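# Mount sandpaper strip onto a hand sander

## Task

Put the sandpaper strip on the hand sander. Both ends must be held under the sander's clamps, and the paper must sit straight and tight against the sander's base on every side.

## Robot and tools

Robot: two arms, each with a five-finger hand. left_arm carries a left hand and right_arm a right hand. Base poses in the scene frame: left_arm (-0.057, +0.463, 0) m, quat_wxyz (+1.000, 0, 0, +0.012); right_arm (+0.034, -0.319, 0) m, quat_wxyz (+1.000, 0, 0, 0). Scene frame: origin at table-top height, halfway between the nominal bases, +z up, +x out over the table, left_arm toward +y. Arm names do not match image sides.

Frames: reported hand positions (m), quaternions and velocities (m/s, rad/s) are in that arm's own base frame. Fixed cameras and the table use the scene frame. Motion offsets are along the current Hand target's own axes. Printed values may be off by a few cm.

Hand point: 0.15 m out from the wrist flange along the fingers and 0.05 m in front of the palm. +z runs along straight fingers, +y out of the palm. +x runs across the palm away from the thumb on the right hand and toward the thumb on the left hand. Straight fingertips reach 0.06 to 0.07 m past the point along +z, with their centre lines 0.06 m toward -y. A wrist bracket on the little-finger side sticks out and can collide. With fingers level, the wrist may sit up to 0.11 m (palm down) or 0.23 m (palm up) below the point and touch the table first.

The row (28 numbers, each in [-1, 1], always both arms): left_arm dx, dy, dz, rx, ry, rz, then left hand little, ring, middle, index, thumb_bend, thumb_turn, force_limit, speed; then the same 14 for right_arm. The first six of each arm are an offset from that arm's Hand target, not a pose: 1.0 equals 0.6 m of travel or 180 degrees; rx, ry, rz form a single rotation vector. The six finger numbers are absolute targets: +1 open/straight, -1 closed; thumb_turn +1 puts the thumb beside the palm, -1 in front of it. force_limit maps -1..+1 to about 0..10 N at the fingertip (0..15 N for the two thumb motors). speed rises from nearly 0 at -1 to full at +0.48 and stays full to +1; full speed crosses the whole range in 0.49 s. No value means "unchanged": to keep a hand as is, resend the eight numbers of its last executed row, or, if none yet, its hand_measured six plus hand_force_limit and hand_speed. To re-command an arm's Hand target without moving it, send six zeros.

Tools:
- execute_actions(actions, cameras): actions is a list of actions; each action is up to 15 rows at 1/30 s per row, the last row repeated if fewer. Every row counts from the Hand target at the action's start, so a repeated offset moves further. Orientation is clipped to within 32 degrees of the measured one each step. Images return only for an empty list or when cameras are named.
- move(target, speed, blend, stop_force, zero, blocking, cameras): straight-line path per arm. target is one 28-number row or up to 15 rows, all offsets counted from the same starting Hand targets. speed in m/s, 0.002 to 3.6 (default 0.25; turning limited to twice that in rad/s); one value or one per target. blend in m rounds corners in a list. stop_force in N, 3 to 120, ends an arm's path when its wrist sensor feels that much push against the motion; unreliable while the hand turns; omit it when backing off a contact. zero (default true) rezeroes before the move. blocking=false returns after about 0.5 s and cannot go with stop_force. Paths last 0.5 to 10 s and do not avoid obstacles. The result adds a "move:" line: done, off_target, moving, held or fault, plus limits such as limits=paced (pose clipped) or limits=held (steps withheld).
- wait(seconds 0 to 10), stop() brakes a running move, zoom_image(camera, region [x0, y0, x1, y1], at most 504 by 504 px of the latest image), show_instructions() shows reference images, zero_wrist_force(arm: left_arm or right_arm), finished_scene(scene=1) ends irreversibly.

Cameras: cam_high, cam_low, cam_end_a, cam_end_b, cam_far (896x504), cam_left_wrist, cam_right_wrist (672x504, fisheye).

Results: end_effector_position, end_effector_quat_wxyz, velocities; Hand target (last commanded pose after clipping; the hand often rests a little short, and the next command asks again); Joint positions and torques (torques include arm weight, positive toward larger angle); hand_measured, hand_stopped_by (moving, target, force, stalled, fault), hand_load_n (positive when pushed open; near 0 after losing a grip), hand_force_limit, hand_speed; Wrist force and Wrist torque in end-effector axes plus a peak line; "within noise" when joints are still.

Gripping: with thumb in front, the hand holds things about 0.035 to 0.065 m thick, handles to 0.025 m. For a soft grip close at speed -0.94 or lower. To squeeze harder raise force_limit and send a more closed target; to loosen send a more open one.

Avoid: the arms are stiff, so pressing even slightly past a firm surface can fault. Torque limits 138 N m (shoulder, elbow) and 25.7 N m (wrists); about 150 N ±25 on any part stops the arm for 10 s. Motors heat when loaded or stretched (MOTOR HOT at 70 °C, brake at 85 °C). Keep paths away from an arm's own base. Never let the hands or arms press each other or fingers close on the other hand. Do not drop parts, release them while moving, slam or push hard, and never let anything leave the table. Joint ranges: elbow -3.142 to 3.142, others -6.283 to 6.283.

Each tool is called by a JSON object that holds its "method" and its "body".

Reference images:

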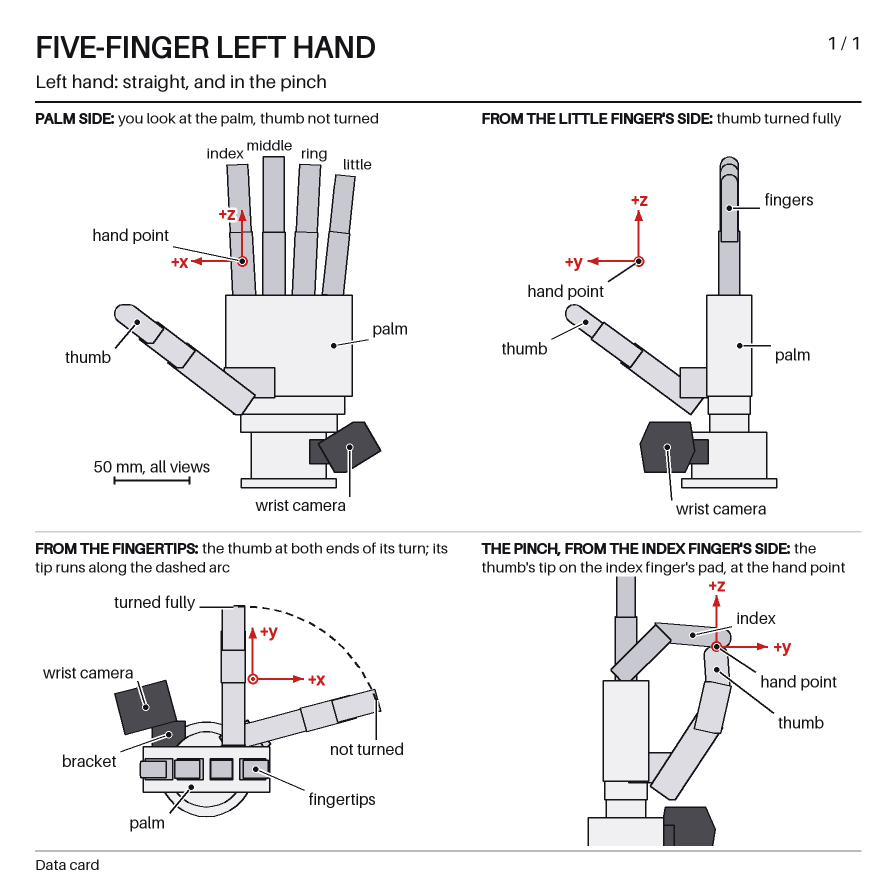

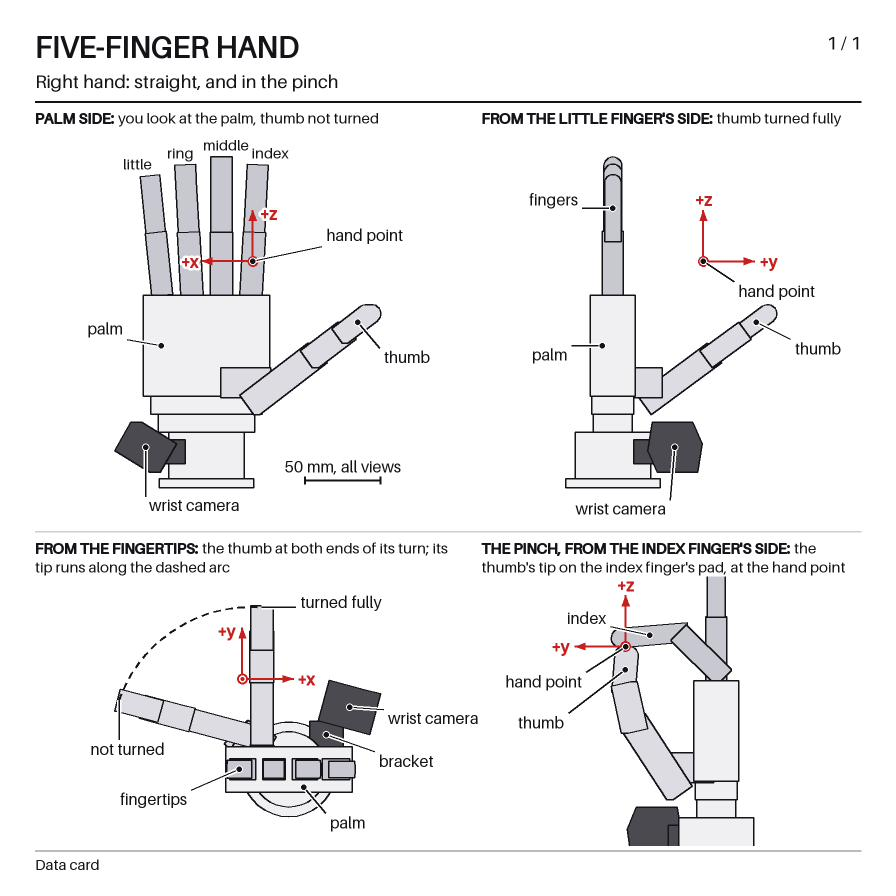

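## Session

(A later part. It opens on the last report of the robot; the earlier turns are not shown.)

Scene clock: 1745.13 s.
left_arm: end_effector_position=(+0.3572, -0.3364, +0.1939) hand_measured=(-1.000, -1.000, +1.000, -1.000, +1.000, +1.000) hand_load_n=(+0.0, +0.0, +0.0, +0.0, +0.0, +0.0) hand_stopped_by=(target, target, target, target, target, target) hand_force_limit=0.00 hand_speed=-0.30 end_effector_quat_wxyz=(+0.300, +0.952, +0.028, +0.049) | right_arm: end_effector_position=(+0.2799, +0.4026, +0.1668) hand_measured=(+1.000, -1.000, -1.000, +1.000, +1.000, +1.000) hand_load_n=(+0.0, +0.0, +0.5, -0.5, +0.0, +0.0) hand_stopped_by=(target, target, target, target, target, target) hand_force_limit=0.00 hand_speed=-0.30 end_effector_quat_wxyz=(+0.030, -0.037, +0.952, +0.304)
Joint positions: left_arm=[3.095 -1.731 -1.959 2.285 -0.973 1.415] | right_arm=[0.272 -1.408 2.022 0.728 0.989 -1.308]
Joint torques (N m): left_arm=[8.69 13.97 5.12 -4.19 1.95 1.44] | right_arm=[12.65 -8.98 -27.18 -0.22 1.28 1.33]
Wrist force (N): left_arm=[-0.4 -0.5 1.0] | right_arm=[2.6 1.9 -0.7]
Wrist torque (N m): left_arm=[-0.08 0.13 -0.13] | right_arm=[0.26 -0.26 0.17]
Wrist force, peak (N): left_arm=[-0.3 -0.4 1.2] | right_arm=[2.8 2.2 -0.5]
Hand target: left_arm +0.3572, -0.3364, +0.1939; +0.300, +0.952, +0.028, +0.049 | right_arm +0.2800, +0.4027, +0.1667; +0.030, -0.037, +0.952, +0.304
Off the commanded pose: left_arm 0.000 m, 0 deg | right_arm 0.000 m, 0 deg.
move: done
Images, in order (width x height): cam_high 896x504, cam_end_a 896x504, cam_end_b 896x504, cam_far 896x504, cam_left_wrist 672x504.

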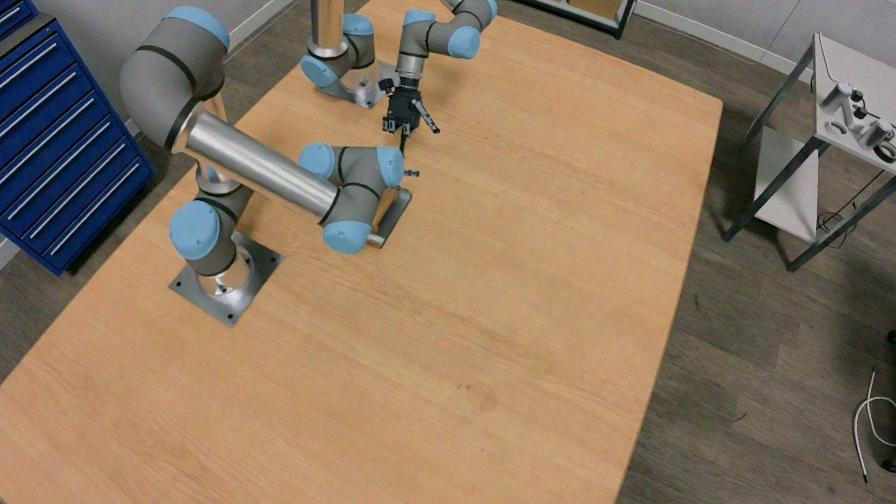

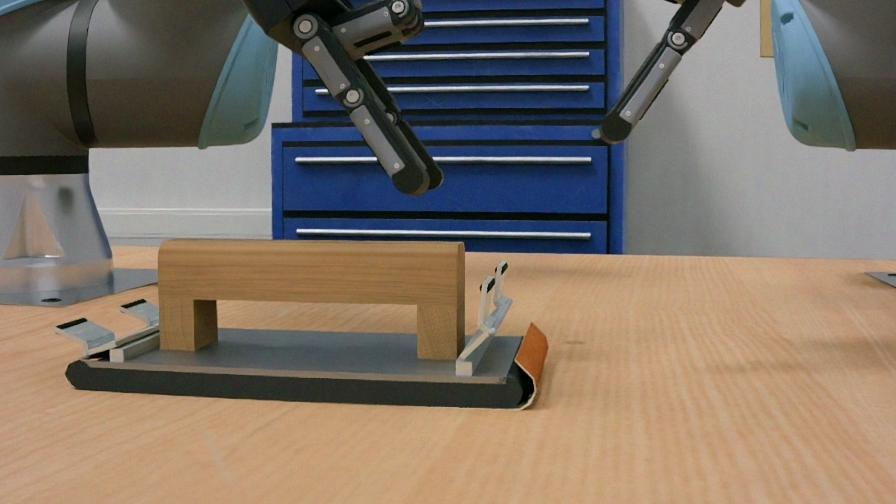

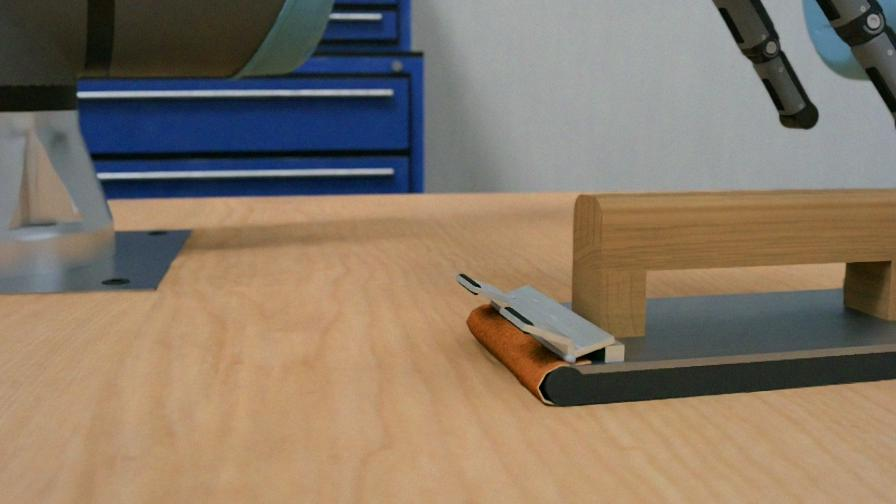

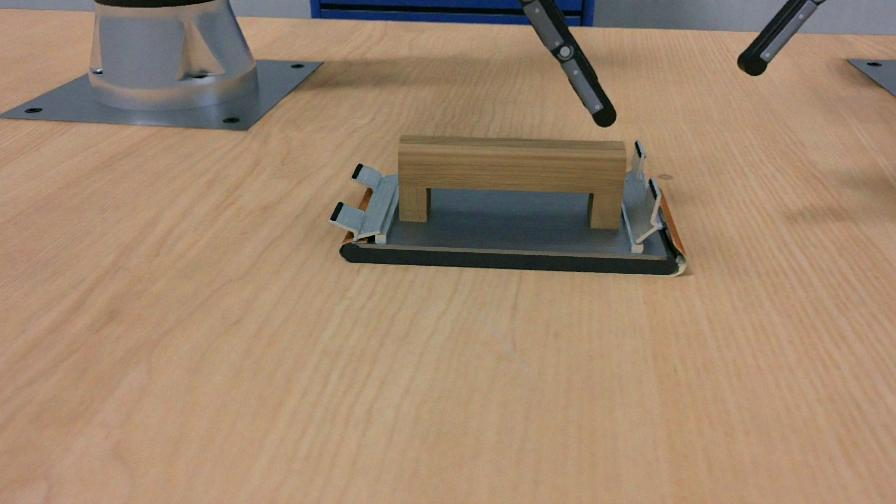

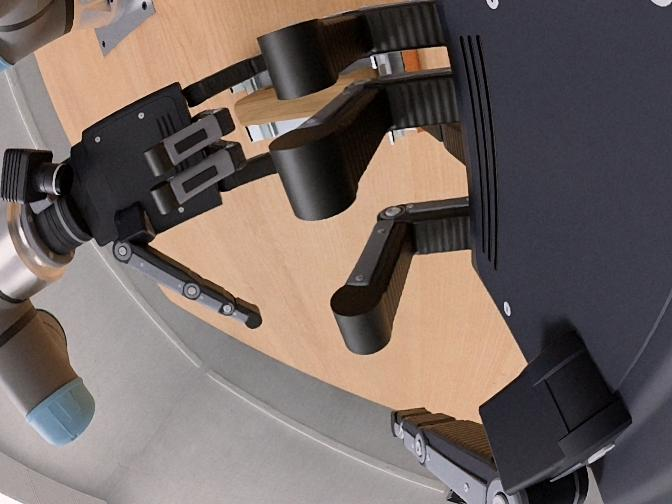

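{"method": "move", "body": {"target": [-0.0138,-0.0587,0.1107,0,0,0, -1,-1,1,-1,1,1,0,-0.3, 0,0,0.0417,0,0,0, 1,-1,-1,1,1,1,0,-0.3], "speed": 0.12, "cameras": ["cam_end_b","cam_far","cam_end_a"]}}

{"method": "zoom_image", "body": {"camera": "cam_end_a", "region": [400, 180, 650, 430]}}

{"method": "zoom_image", "body": {"camera": "cam_far", "region": [570, 110, 750, 290]}}

Scene clock: 1771.27 s.
left_arm: end_effector_position=(+0.3555, -0.3459, +0.1191) hand_measured=(-1.000, -1.000, +1.000, -1.000, +1.000, +1.000) hand_load_n=(+0.0, +0.0, +0.0, +0.0, +0.0, +0.0) hand_stopped_by=(target, target, target, target, target, target) hand_force_limit=0.00 hand_speed=-0.30 end_effector_quat_wxyz=(+0.300, +0.952, +0.028, +0.049) | right_arm: end_effector_position=(+0.2808, +0.4172, +0.1464) hand_measured=(+1.000, -1.000, -1.000, +1.000, +1.000, +1.000) hand_load_n=(+0.0, +0.0, +0.0, +0.0, +0.0, +0.0) hand_stopped_by=(target, target, target, target, target, target) hand_force_limit=0.00 hand_speed=-0.30 end_effector_quat_wxyz=(+0.030, -0.037, +0.952, +0.304)
Joint positions: left_arm=[3.063 -1.851 -2.037 2.504 -0.979 1.377] | right_arm=[0.318 -1.359 2.016 0.656 1 -1.254]
Joint torques (N m): left_arm=[-7.15 13.74 2.52 -0.61 -0.5 -1.89] | right_arm=[12.83 -10.28 -26.6 -0.1 1.26 1.46]
Wrist force (N): left_arm=[-0.4 -0.3 1.0] | right_arm=[2.6 2.5 -0.6]
Wrist torque (N m): left_arm=[-0.05 0.12 -0.01] | right_arm=[0.34 -0.26 0.18]
Wrist force, peak (N): left_arm=[-0.3 -0.8 1.5] | right_arm=[2.9 2.1 -0.8]
Hand target: left_arm +0.3555, -0.3460, +0.1189; +0.300, +0.952, +0.028, +0.049 | right_arm +0.2808, +0.4172, +0.1464; +0.030, -0.037, +0.952, +0.304
Off the commanded pose: left_arm 0.000 m, 0 deg | right_arm 0.000 m, 0 deg.
move: done
Images, in order (width x height): cam_end_a 896x504, cam_end_b 896x504, cam_far 896x504.

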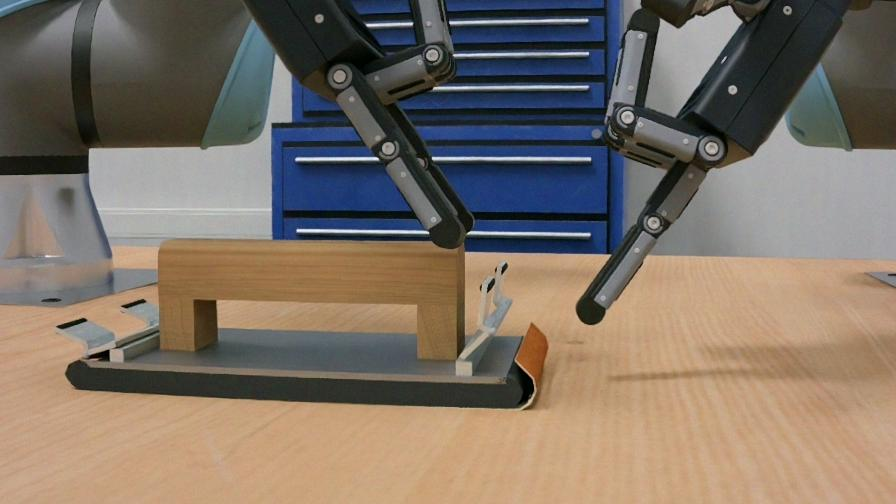

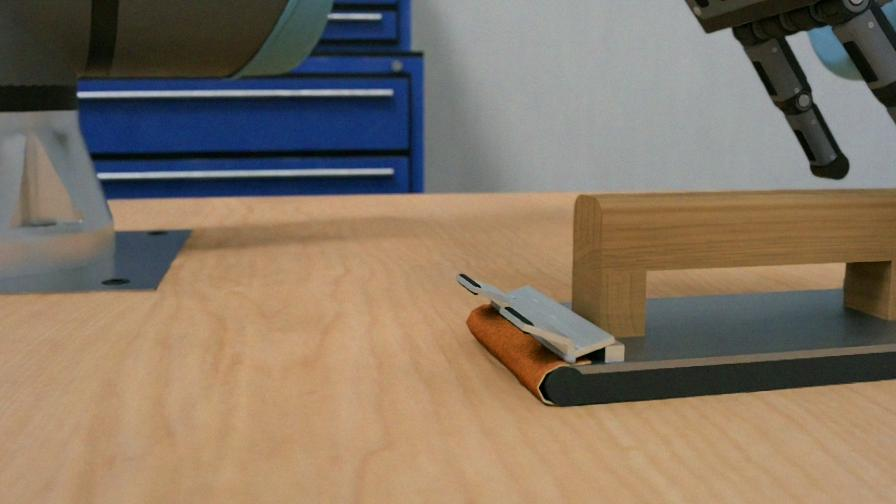

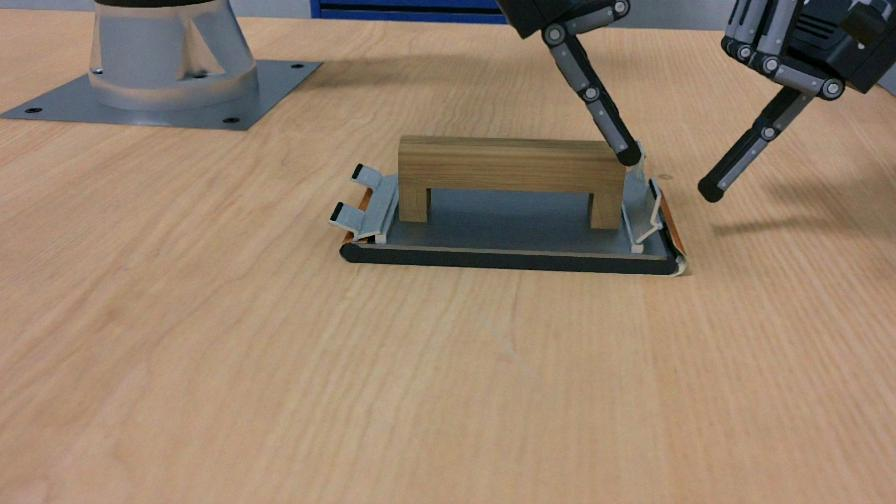

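Scaled by 2.016 from the camera's 896x504 image, which has a finer 1280x720 frame.

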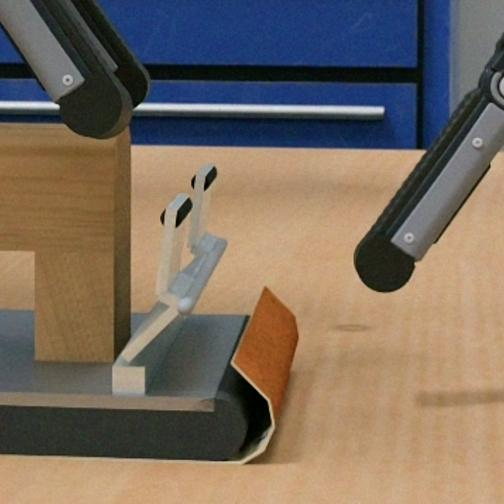

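Scaled by 2.800 from the camera's 896x504 image, which has a finer 1280x720 frame.

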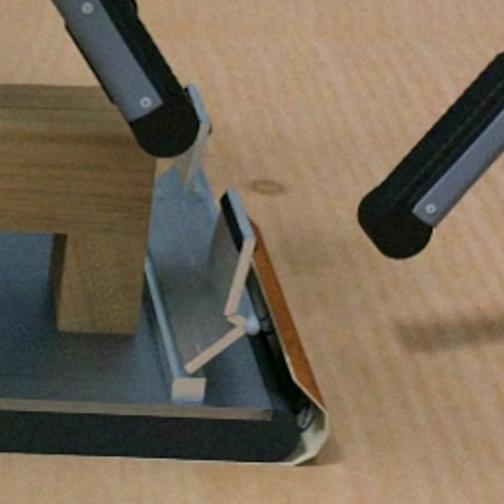

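{"method": "zoom_image", "body": {"camera": "cam_end_a", "region": [400, 180, 520, 300]}}

{"method": "zoom_image", "body": {"camera": "cam_end_b", "region": [720, 30, 896, 206]}}

Scaled by 4.200 from the camera's 896x504 image, which has a finer 1280x720 frame.

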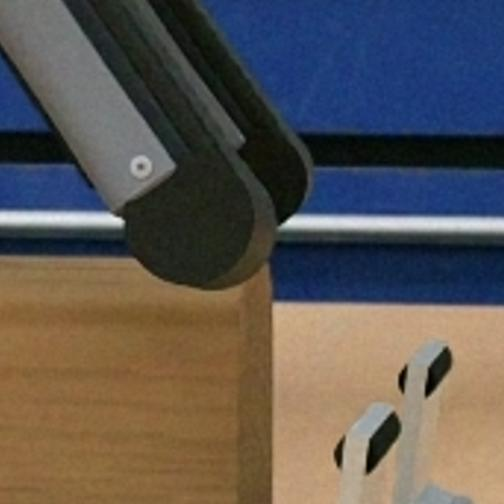

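Scaled by 2.864 from the camera's 896x504 image, which has a finer 1280x720 frame.

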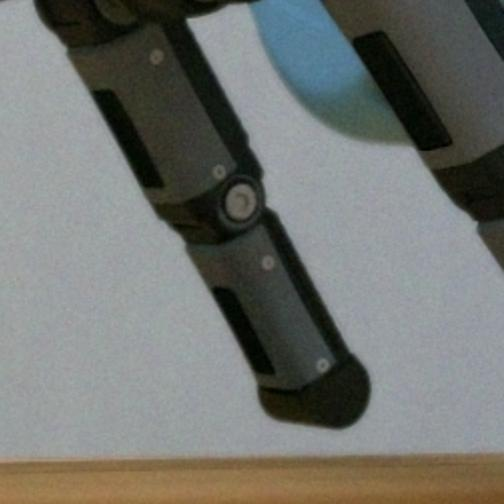

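{"method": "move", "body": {"target": [-0.0032,-0.0147,0.0323,0,0,0, -1,-1,1,-1,1,1,0,-0.3, 0,0,0.02,0,0,0, 1,-1,-1,1,1,1,0,-0.3], "speed": 0.06, "cameras": ["cam_end_b","cam_far","cam_end_a","cam_right_wrist","cam_high"]}}

{"method": "zoom_image", "body": {"camera": "cam_end_a", "region": [420, 210, 620, 420]}}

{"method": "zoom_image", "body": {"camera": "cam_far", "region": [590, 110, 750, 290]}}

Scene clock: 1820.10 s.
left_arm: end_effector_position=(+0.3555, -0.3499, +0.0980) hand_measured=(-1.000, -1.000, +1.000, -1.000, +1.000, +1.000) hand_load_n=(+0.0, +0.0, +0.0, +0.0, -0.5, +0.0) hand_stopped_by=(target, target, target, target, target, target) hand_force_limit=0.00 hand_speed=-0.30 end_effector_quat_wxyz=(+0.300, +0.952, +0.028, +0.049) | right_arm: end_effector_position=(+0.2812, +0.4241, +0.1367) hand_measured=(+1.000, -1.000, -1.000, +1.000, +1.000, +1.000) hand_load_n=(+0.0, +0.0, +0.0, +0.0, +0.0, +0.0) hand_stopped_by=(target, target, target, target, target, target) hand_force_limit=0.00 hand_speed=-0.30 end_effector_quat_wxyz=(+0.030, -0.037, +0.952, +0.304)
Joint positions: left_arm=[3.05 -1.891 -2.05 2.566 -0.981 1.362] | right_arm=[0.339 -1.334 2.012 0.623 1.006 -1.23]
Joint torques (N m): left_arm=[-6.36 14.55 2.26 -0.86 -0.52 -1.78] | right_arm=[12.76 -10.95 -26.37 -0.28 1.3 1.38]
Wrist force (N): left_arm=[-0.5 -0.4 1.0] | right_arm=[2.4 1.9 -0.3]
Wrist torque (N m): left_arm=[-0.07 0.14 -0.02] | right_arm=[0.24 -0.27 0.16]
Wrist force, peak (N): left_arm=[-0.5 -0.5 1.2] | right_arm=[2.7 2.2 -0.7]
Hand target: left_arm +0.3555, -0.3499, +0.0979; +0.300, +0.952, +0.028, +0.049 | right_arm +0.2812, +0.4242, +0.1366; +0.030, -0.037, +0.952, +0.304
Off the commanded pose: left_arm 0.000 m, 0 deg | right_arm 0.000 m, 0 deg.
move: done
Images, in order (width x height): cam_high 896x504, cam_end_a 896x504, cam_end_b 896x504, cam_far 896x504, cam_right_wrist 672x504.

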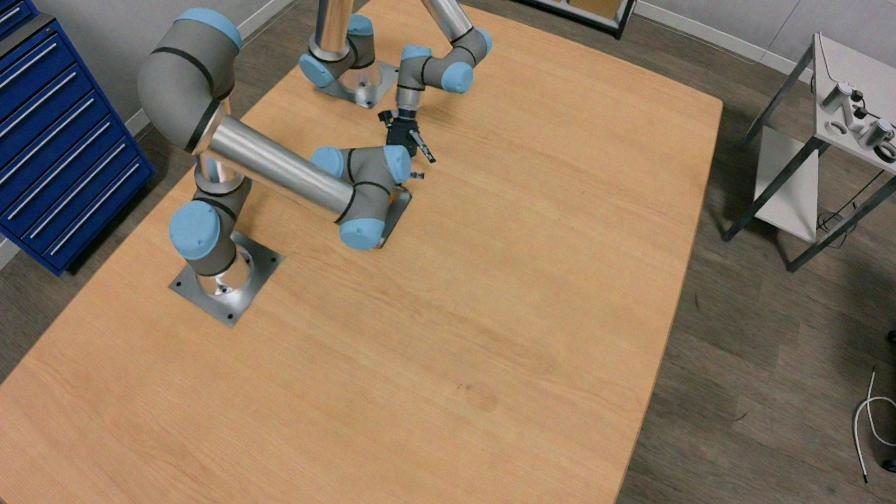

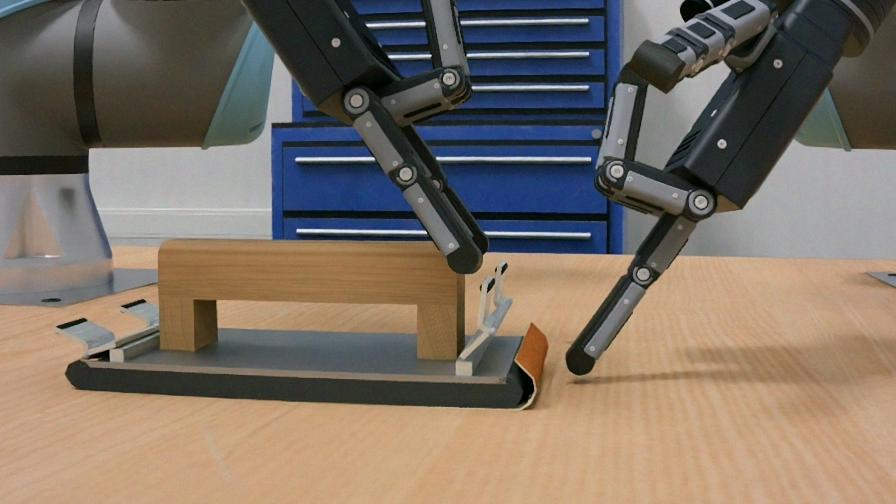

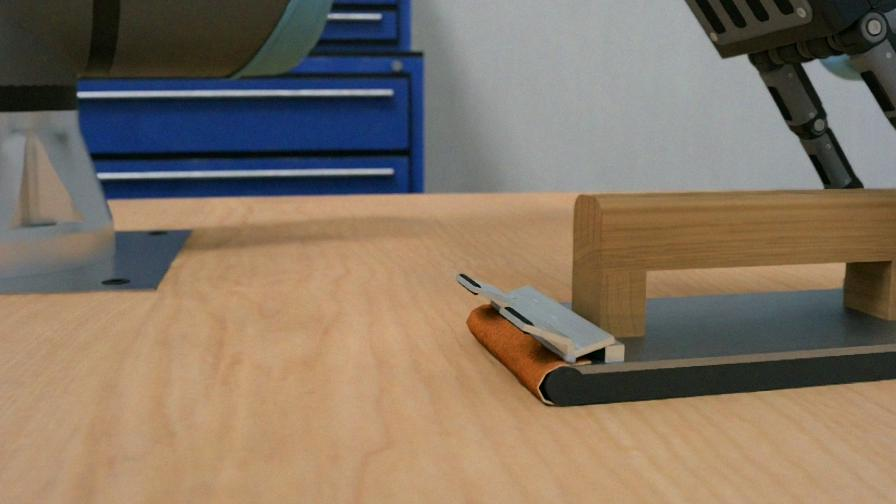

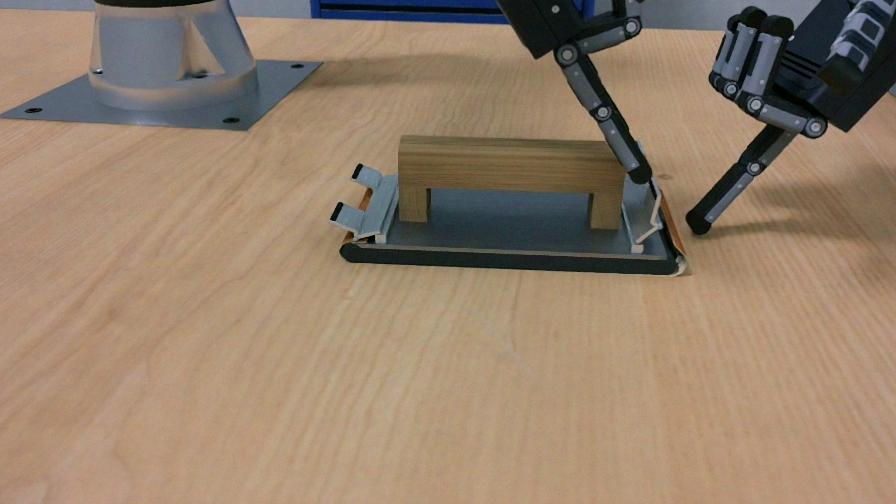

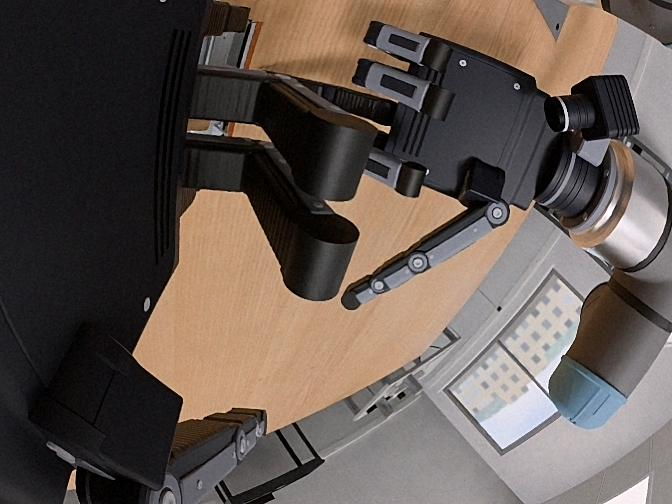

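Scaled by 2.400 from the camera's 896x504 image, which has a finer 1280x720 frame.

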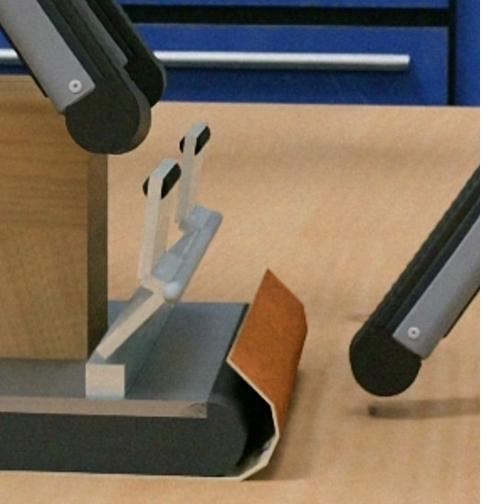

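Scaled by 2.800 from the camera's 896x504 image, which has a finer 1280x720 frame.

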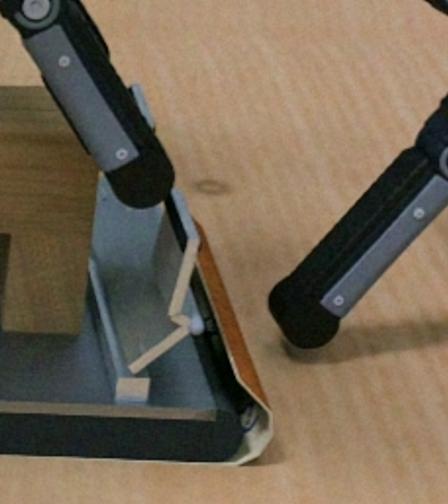

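{"method": "move", "body": {"target": [0,0,0,0,0,0, -1,-1,1,-1,1,1,0,-0.3, 0,0,0.018,0,0,0, 1,-1,-1,1,1,1,0,-0.3], "speed": 0.01, "stop_force": 3, "cameras": ["cam_end_b","cam_far","cam_end_a"]}}

{"method": "zoom_image", "body": {"camera": "cam_end_a", "region": [420, 210, 620, 420]}}

{"method": "zoom_image", "body": {"camera": "cam_far", "region": [590, 110, 750, 290]}}

Scene clock: 1830.33 s.
left_arm: end_effector_position=(+0.3555, -0.3499, +0.0979) hand_measured=(-1.000, -1.000, +1.000, -1.000, +1.000, +1.000) hand_load_n=(+0.0, +0.0, +0.0, +0.0, +0.0, +0.0) hand_stopped_by=(target, target, target, target, target, target) hand_force_limit=0.00 hand_speed=-0.30 end_effector_quat_wxyz=(+0.300, +0.952, +0.028, +0.049) | right_arm: end_effector_position=(+0.2814, +0.4270, +0.1326) hand_measured=(+1.000, -1.000, -1.000, +1.000, +1.000, +1.000) hand_load_n=(+0.0, +0.0, +0.0, +0.0, +0.0, +0.0) hand_stopped_by=(target, target, target, target, target, target) hand_force_limit=0.00 hand_speed=-0.30 end_effector_quat_wxyz=(+0.030, -0.037, +0.952, +0.304)
Joint positions: left_arm=[3.05 -1.892 -2.05 2.567 -0.981 1.362] | right_arm=[0.348 -1.324 2.01 0.609 1.008 -1.221]
Joint torques (N m): left_arm=[-7.28 14.26 2.39 -0.7 -0.49 -1.83] | right_arm=[-12.54 -35.12 -2.3 4.14 -2.69 -1.29]
Wrist force (N): left_arm=[-0.2 -0.3 0.9] | right_arm=[2.8 1.6 -3.5]
Wrist torque (N m): left_arm=[-0.05 0.08 0.00] | right_arm=[0.39 -0.21 0.22]
Wrist force, peak (N): left_arm=[-0.3 -0.5 1.2] | right_arm=[2.5 2.2 -6.7]
Hand target: left_arm +0.3555, -0.3499, +0.0979; +0.300, +0.952, +0.028, +0.049 | right_arm +0.2814, +0.4270, +0.1326; +0.030, -0.037, +0.952, +0.304 (not the last commanded pose)
Off the commanded pose: left_arm 0.000 m, 0 deg | right_arm 0.006 m, 0 deg.
move: contact (right_arm)
Images, in order (width x height): cam_end_a 896x504, cam_end_b 896x504, cam_far 896x504.

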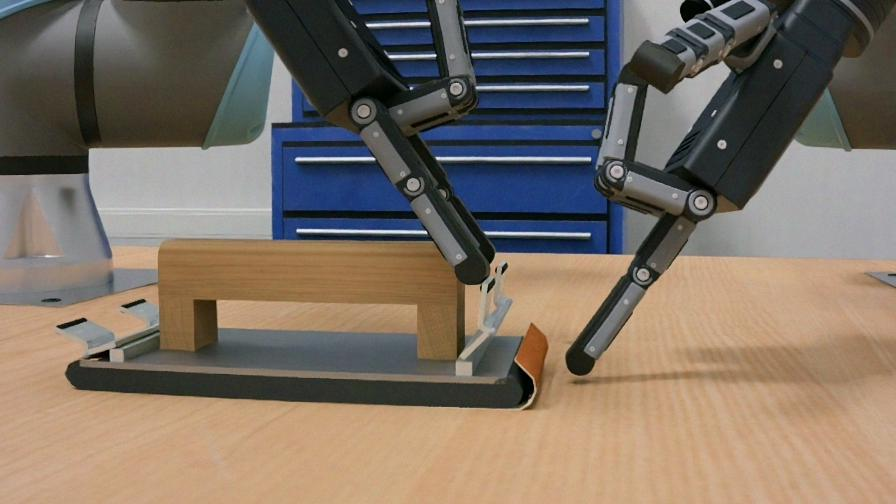

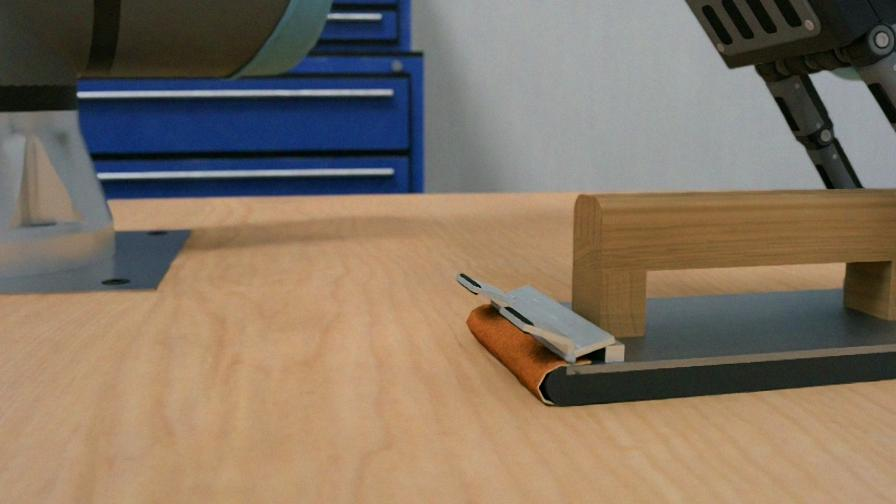

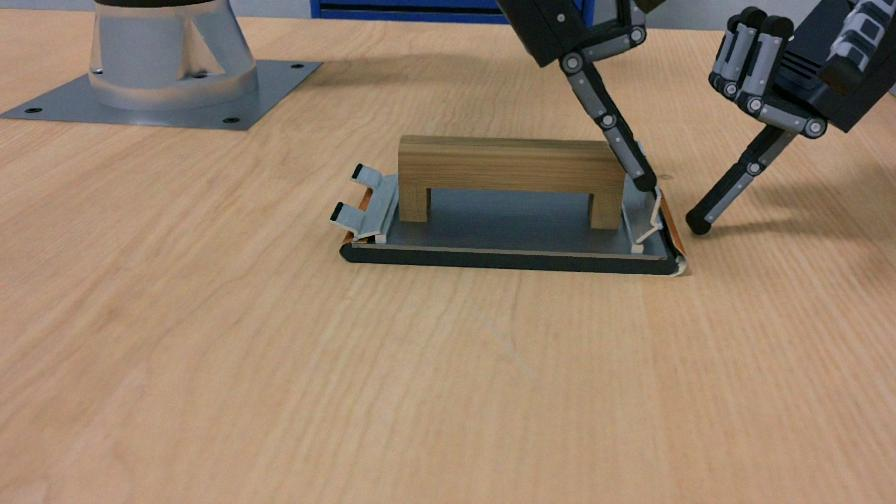

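Scaled by 2.400 from the camera's 896x504 image, which has a finer 1280x720 frame.

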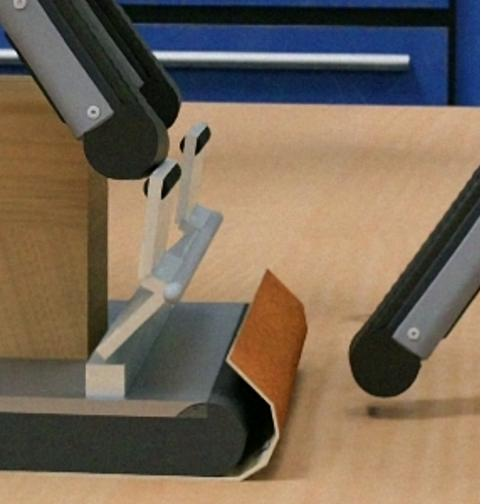

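Scaled by 2.800 from the camera's 896x504 image, which has a finer 1280x720 frame.

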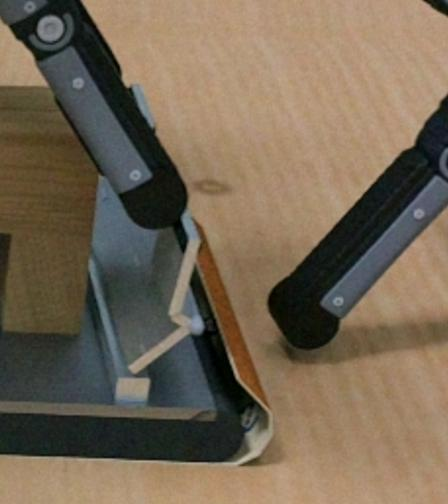

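{"method": "move", "body": {"target": [-0.0013,0.0191,0.0133,0,0,0, -1,-1,1,-1,1,1,0,-0.3, 0,0,0,0,0,0, 1,-1,-1,1,1,1,0,-0.3], "speed": 0.02, "stop_force": 4, "cameras": ["cam_end_b","cam_far","cam_end_a"]}}

{"method": "zoom_image", "body": {"camera": "cam_end_a", "region": [420, 210, 620, 420]}}

{"method": "zoom_image", "body": {"camera": "cam_far", "region": [590, 110, 750, 290]}}

Scene clock: 1851.43 s.
left_arm: end_effector_position=(+0.3559, -0.3639, +0.0979) hand_measured=(-1.000, -1.000, +1.000, -1.000, +1.000, +1.000) hand_load_n=(+0.0, +0.0, +0.0, +0.5, +0.0, +0.0) hand_stopped_by=(target, target, target, target, target, target) hand_force_limit=0.00 hand_speed=-0.30 end_effector_quat_wxyz=(+0.300, +0.952, +0.028, +0.049) | right_arm: end_effector_position=(+0.2814, +0.4270, +0.1326) hand_measured=(+1.000, -1.000, -1.000, +1.000, +1.000, +1.000) hand_load_n=(+0.0, +0.0, +0.0, +0.0, +0.0, +0.0) hand_stopped_by=(target, target, target, target, target, target) hand_force_limit=0.00 hand_speed=-0.30 end_effector_quat_wxyz=(+0.030, -0.037, +0.952, +0.304)
Joint positions: left_arm=[3.006 -1.9 -2.028 2.581 -0.991 1.31] | right_arm=[0.348 -1.324 2.01 0.609 1.008 -1.221]
Joint torques (N m): left_arm=[-7.59 14.69 21.41 -0.51 -0.48 -1.89] | right_arm=[-12.31 -34.35 -2.21 4.1 -2.69 -1.15]
Wrist force (N): left_arm=[-0.1 -0.9 -1.2] | right_arm=[2.7 1.7 -3.9]
Wrist torque (N m): left_arm=[0.08 0.06 0.02] | right_arm=[0.40 -0.21 0.23]
Wrist force, peak (N): left_arm=[-0.2 -1.1 -1.1] | right_arm=[2.9 2.1 -4.0]
Hand target: left_arm +0.3559, -0.3639, +0.0979; +0.300, +0.952, +0.028, +0.049 | right_arm +0.2814, +0.4270, +0.1326; +0.030, -0.037, +0.952, +0.304
Off the commanded pose: left_arm 0.000 m, 0 deg | right_arm 0.000 m, 0 deg.
move: done
Images, in order (width x height): cam_end_a 896x504, cam_end_b 896x504, cam_far 896x504.

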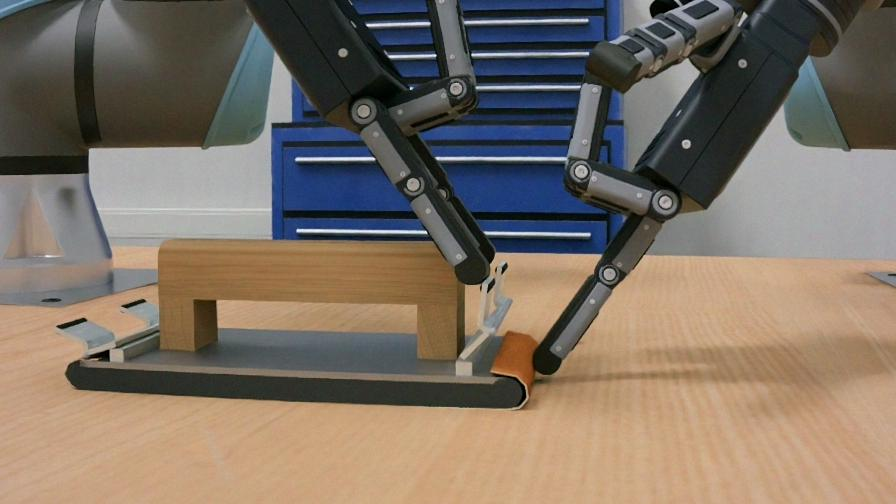

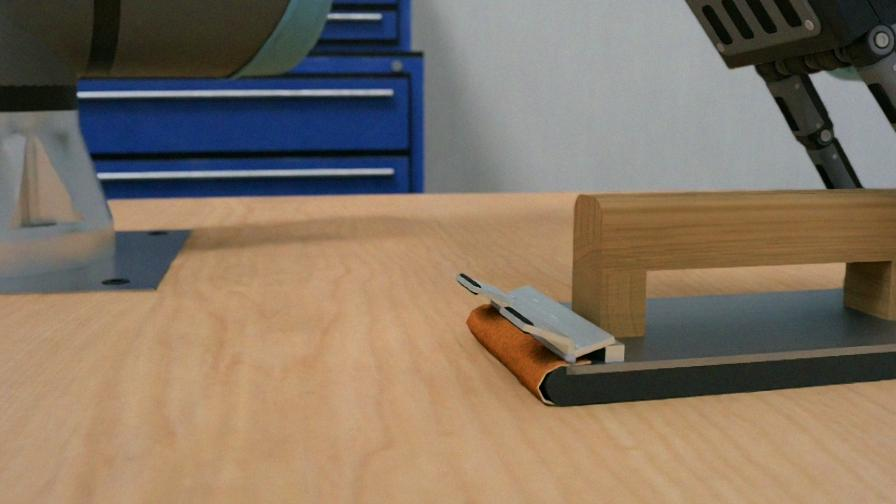

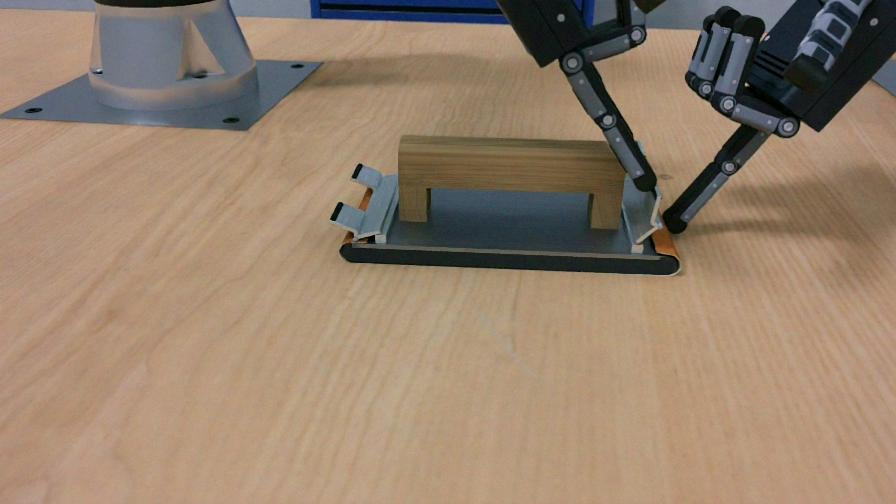

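Scaled by 2.400 from the camera's 896x504 image, which has a finer 1280x720 frame.

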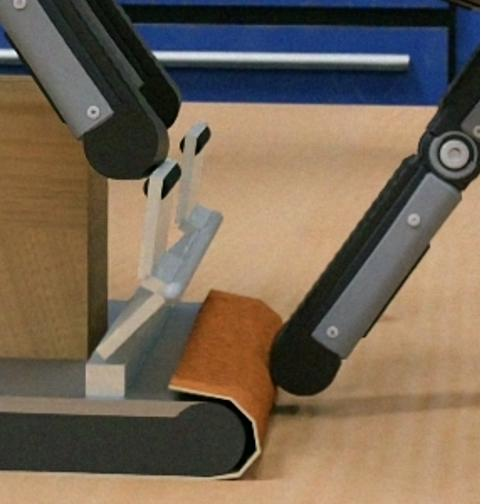

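Scaled by 2.800 from the camera's 896x504 image, which has a finer 1280x720 frame.

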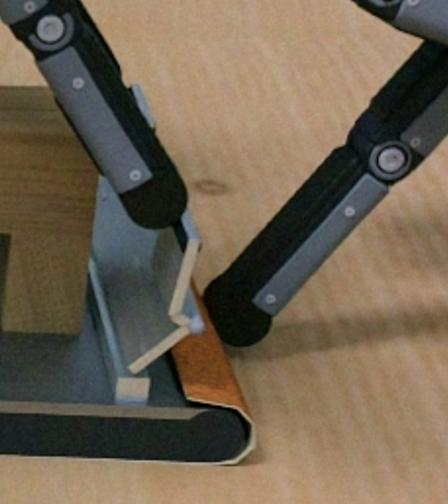

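{"method": "move", "body": {"target": [-0.00028,0.0041,0.00286,0,0,0, -1,-1,1,-1,1,1,0,-0.3, 0,0,0,0,0,0, 1,-1,-1,1,1,1,0,-0.3], "speed": 0.012, "stop_force": 4, "cameras": ["cam_far","cam_end_a"]}}

{"method": "zoom_image", "body": {"camera": "cam_end_a", "region": [420, 210, 620, 420]}}

{"method": "zoom_image", "body": {"camera": "cam_far", "region": [590, 110, 750, 290]}}

Scene clock: 1860.30 s.
left_arm: end_effector_position=(+0.3559, -0.3648, +0.0979) hand_measured=(-1.000, -1.000, +1.000, -1.000, +1.000, +1.000) hand_load_n=(+0.0, +0.0, +0.0, +0.0, +0.0, +0.0) hand_stopped_by=(target, target, target, target, target, target) hand_force_limit=0.00 hand_speed=-0.30 end_effector_quat_wxyz=(+0.300, +0.952, +0.028, +0.049) | right_arm: end_effector_position=(+0.2814, +0.4270, +0.1326) hand_measured=(+1.000, -1.000, -1.000, +1.000, +1.000, +1.000) hand_load_n=(+0.0, +0.0, +0.0, +0.0, +0.0, +0.5) hand_stopped_by=(target, target, target, target, target, target) hand_force_limit=0.00 hand_speed=-0.30 end_effector_quat_wxyz=(+0.030, -0.037, +0.952, +0.304)
Joint positions: left_arm=[3.003 -1.9 -2.026 2.582 -0.991 1.307] | right_arm=[0.348 -1.324 2.01 0.609 1.008 -1.221]
Joint torques (N m): left_arm=[7.16 28.69 1.26 -3.67 2.54 1.28] | right_arm=[-12.59 -34.58 -2.07 4.09 -2.52 -1.11]
Wrist force (N): left_arm=[0.2 -3.0 -5.1] | right_arm=[3.0 1.8 -3.8]
Wrist torque (N m): left_arm=[0.40 -0.01 0.00] | right_arm=[0.44 -0.24 0.24]
Wrist force, peak (N): left_arm=[0.4 -4.4 -6.2] | right_arm=[3.0 1.8 -4.1]
Hand target: left_arm +0.3559, -0.3648, +0.0979; +0.300, +0.952, +0.028, +0.049 (not the last commanded pose) | right_arm +0.2814, +0.4270, +0.1326; +0.030, -0.037, +0.952, +0.304
Off the commanded pose: left_arm 0.002 m, 0 deg | right_arm 0.000 m, 0 deg.
move: contact (left_arm)
Images, in order (width x height): cam_end_a 896x504, cam_far 896x504.

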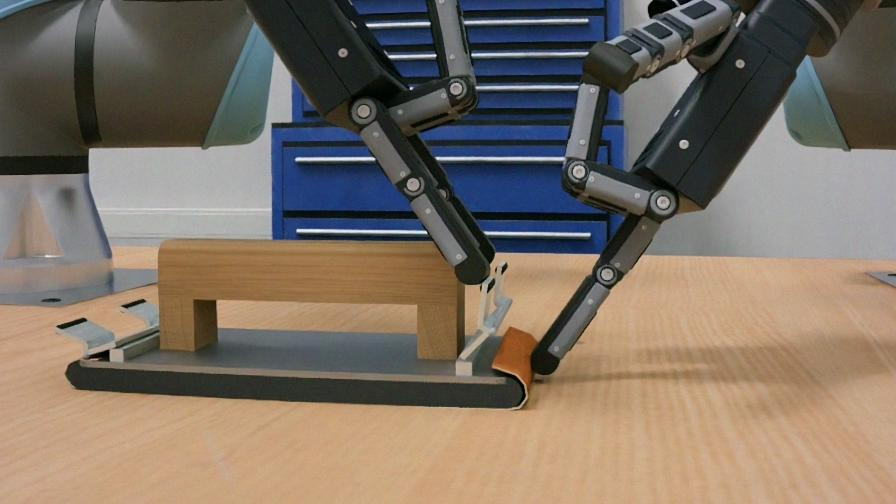

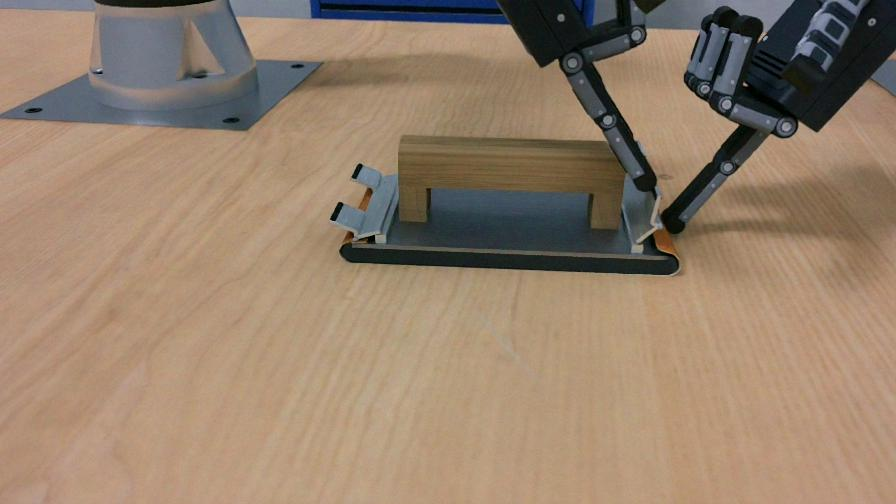

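Scaled by 2.400 from the camera's 896x504 image, which has a finer 1280x720 frame.

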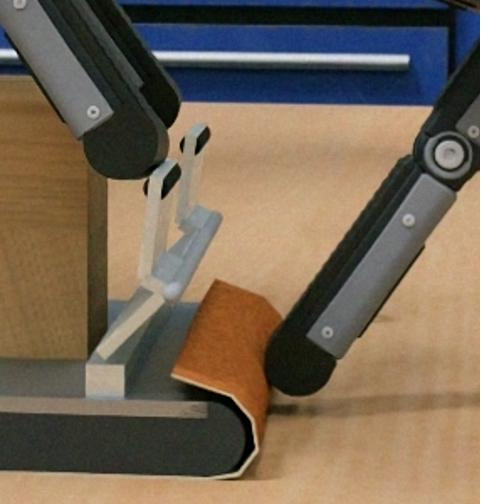

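Scaled by 2.800 from the camera's 896x504 image, which has a finer 1280x720 frame.

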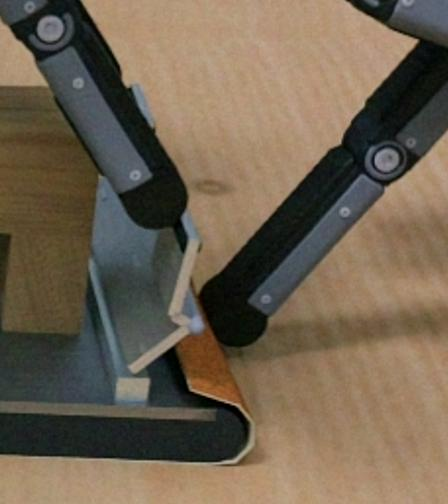

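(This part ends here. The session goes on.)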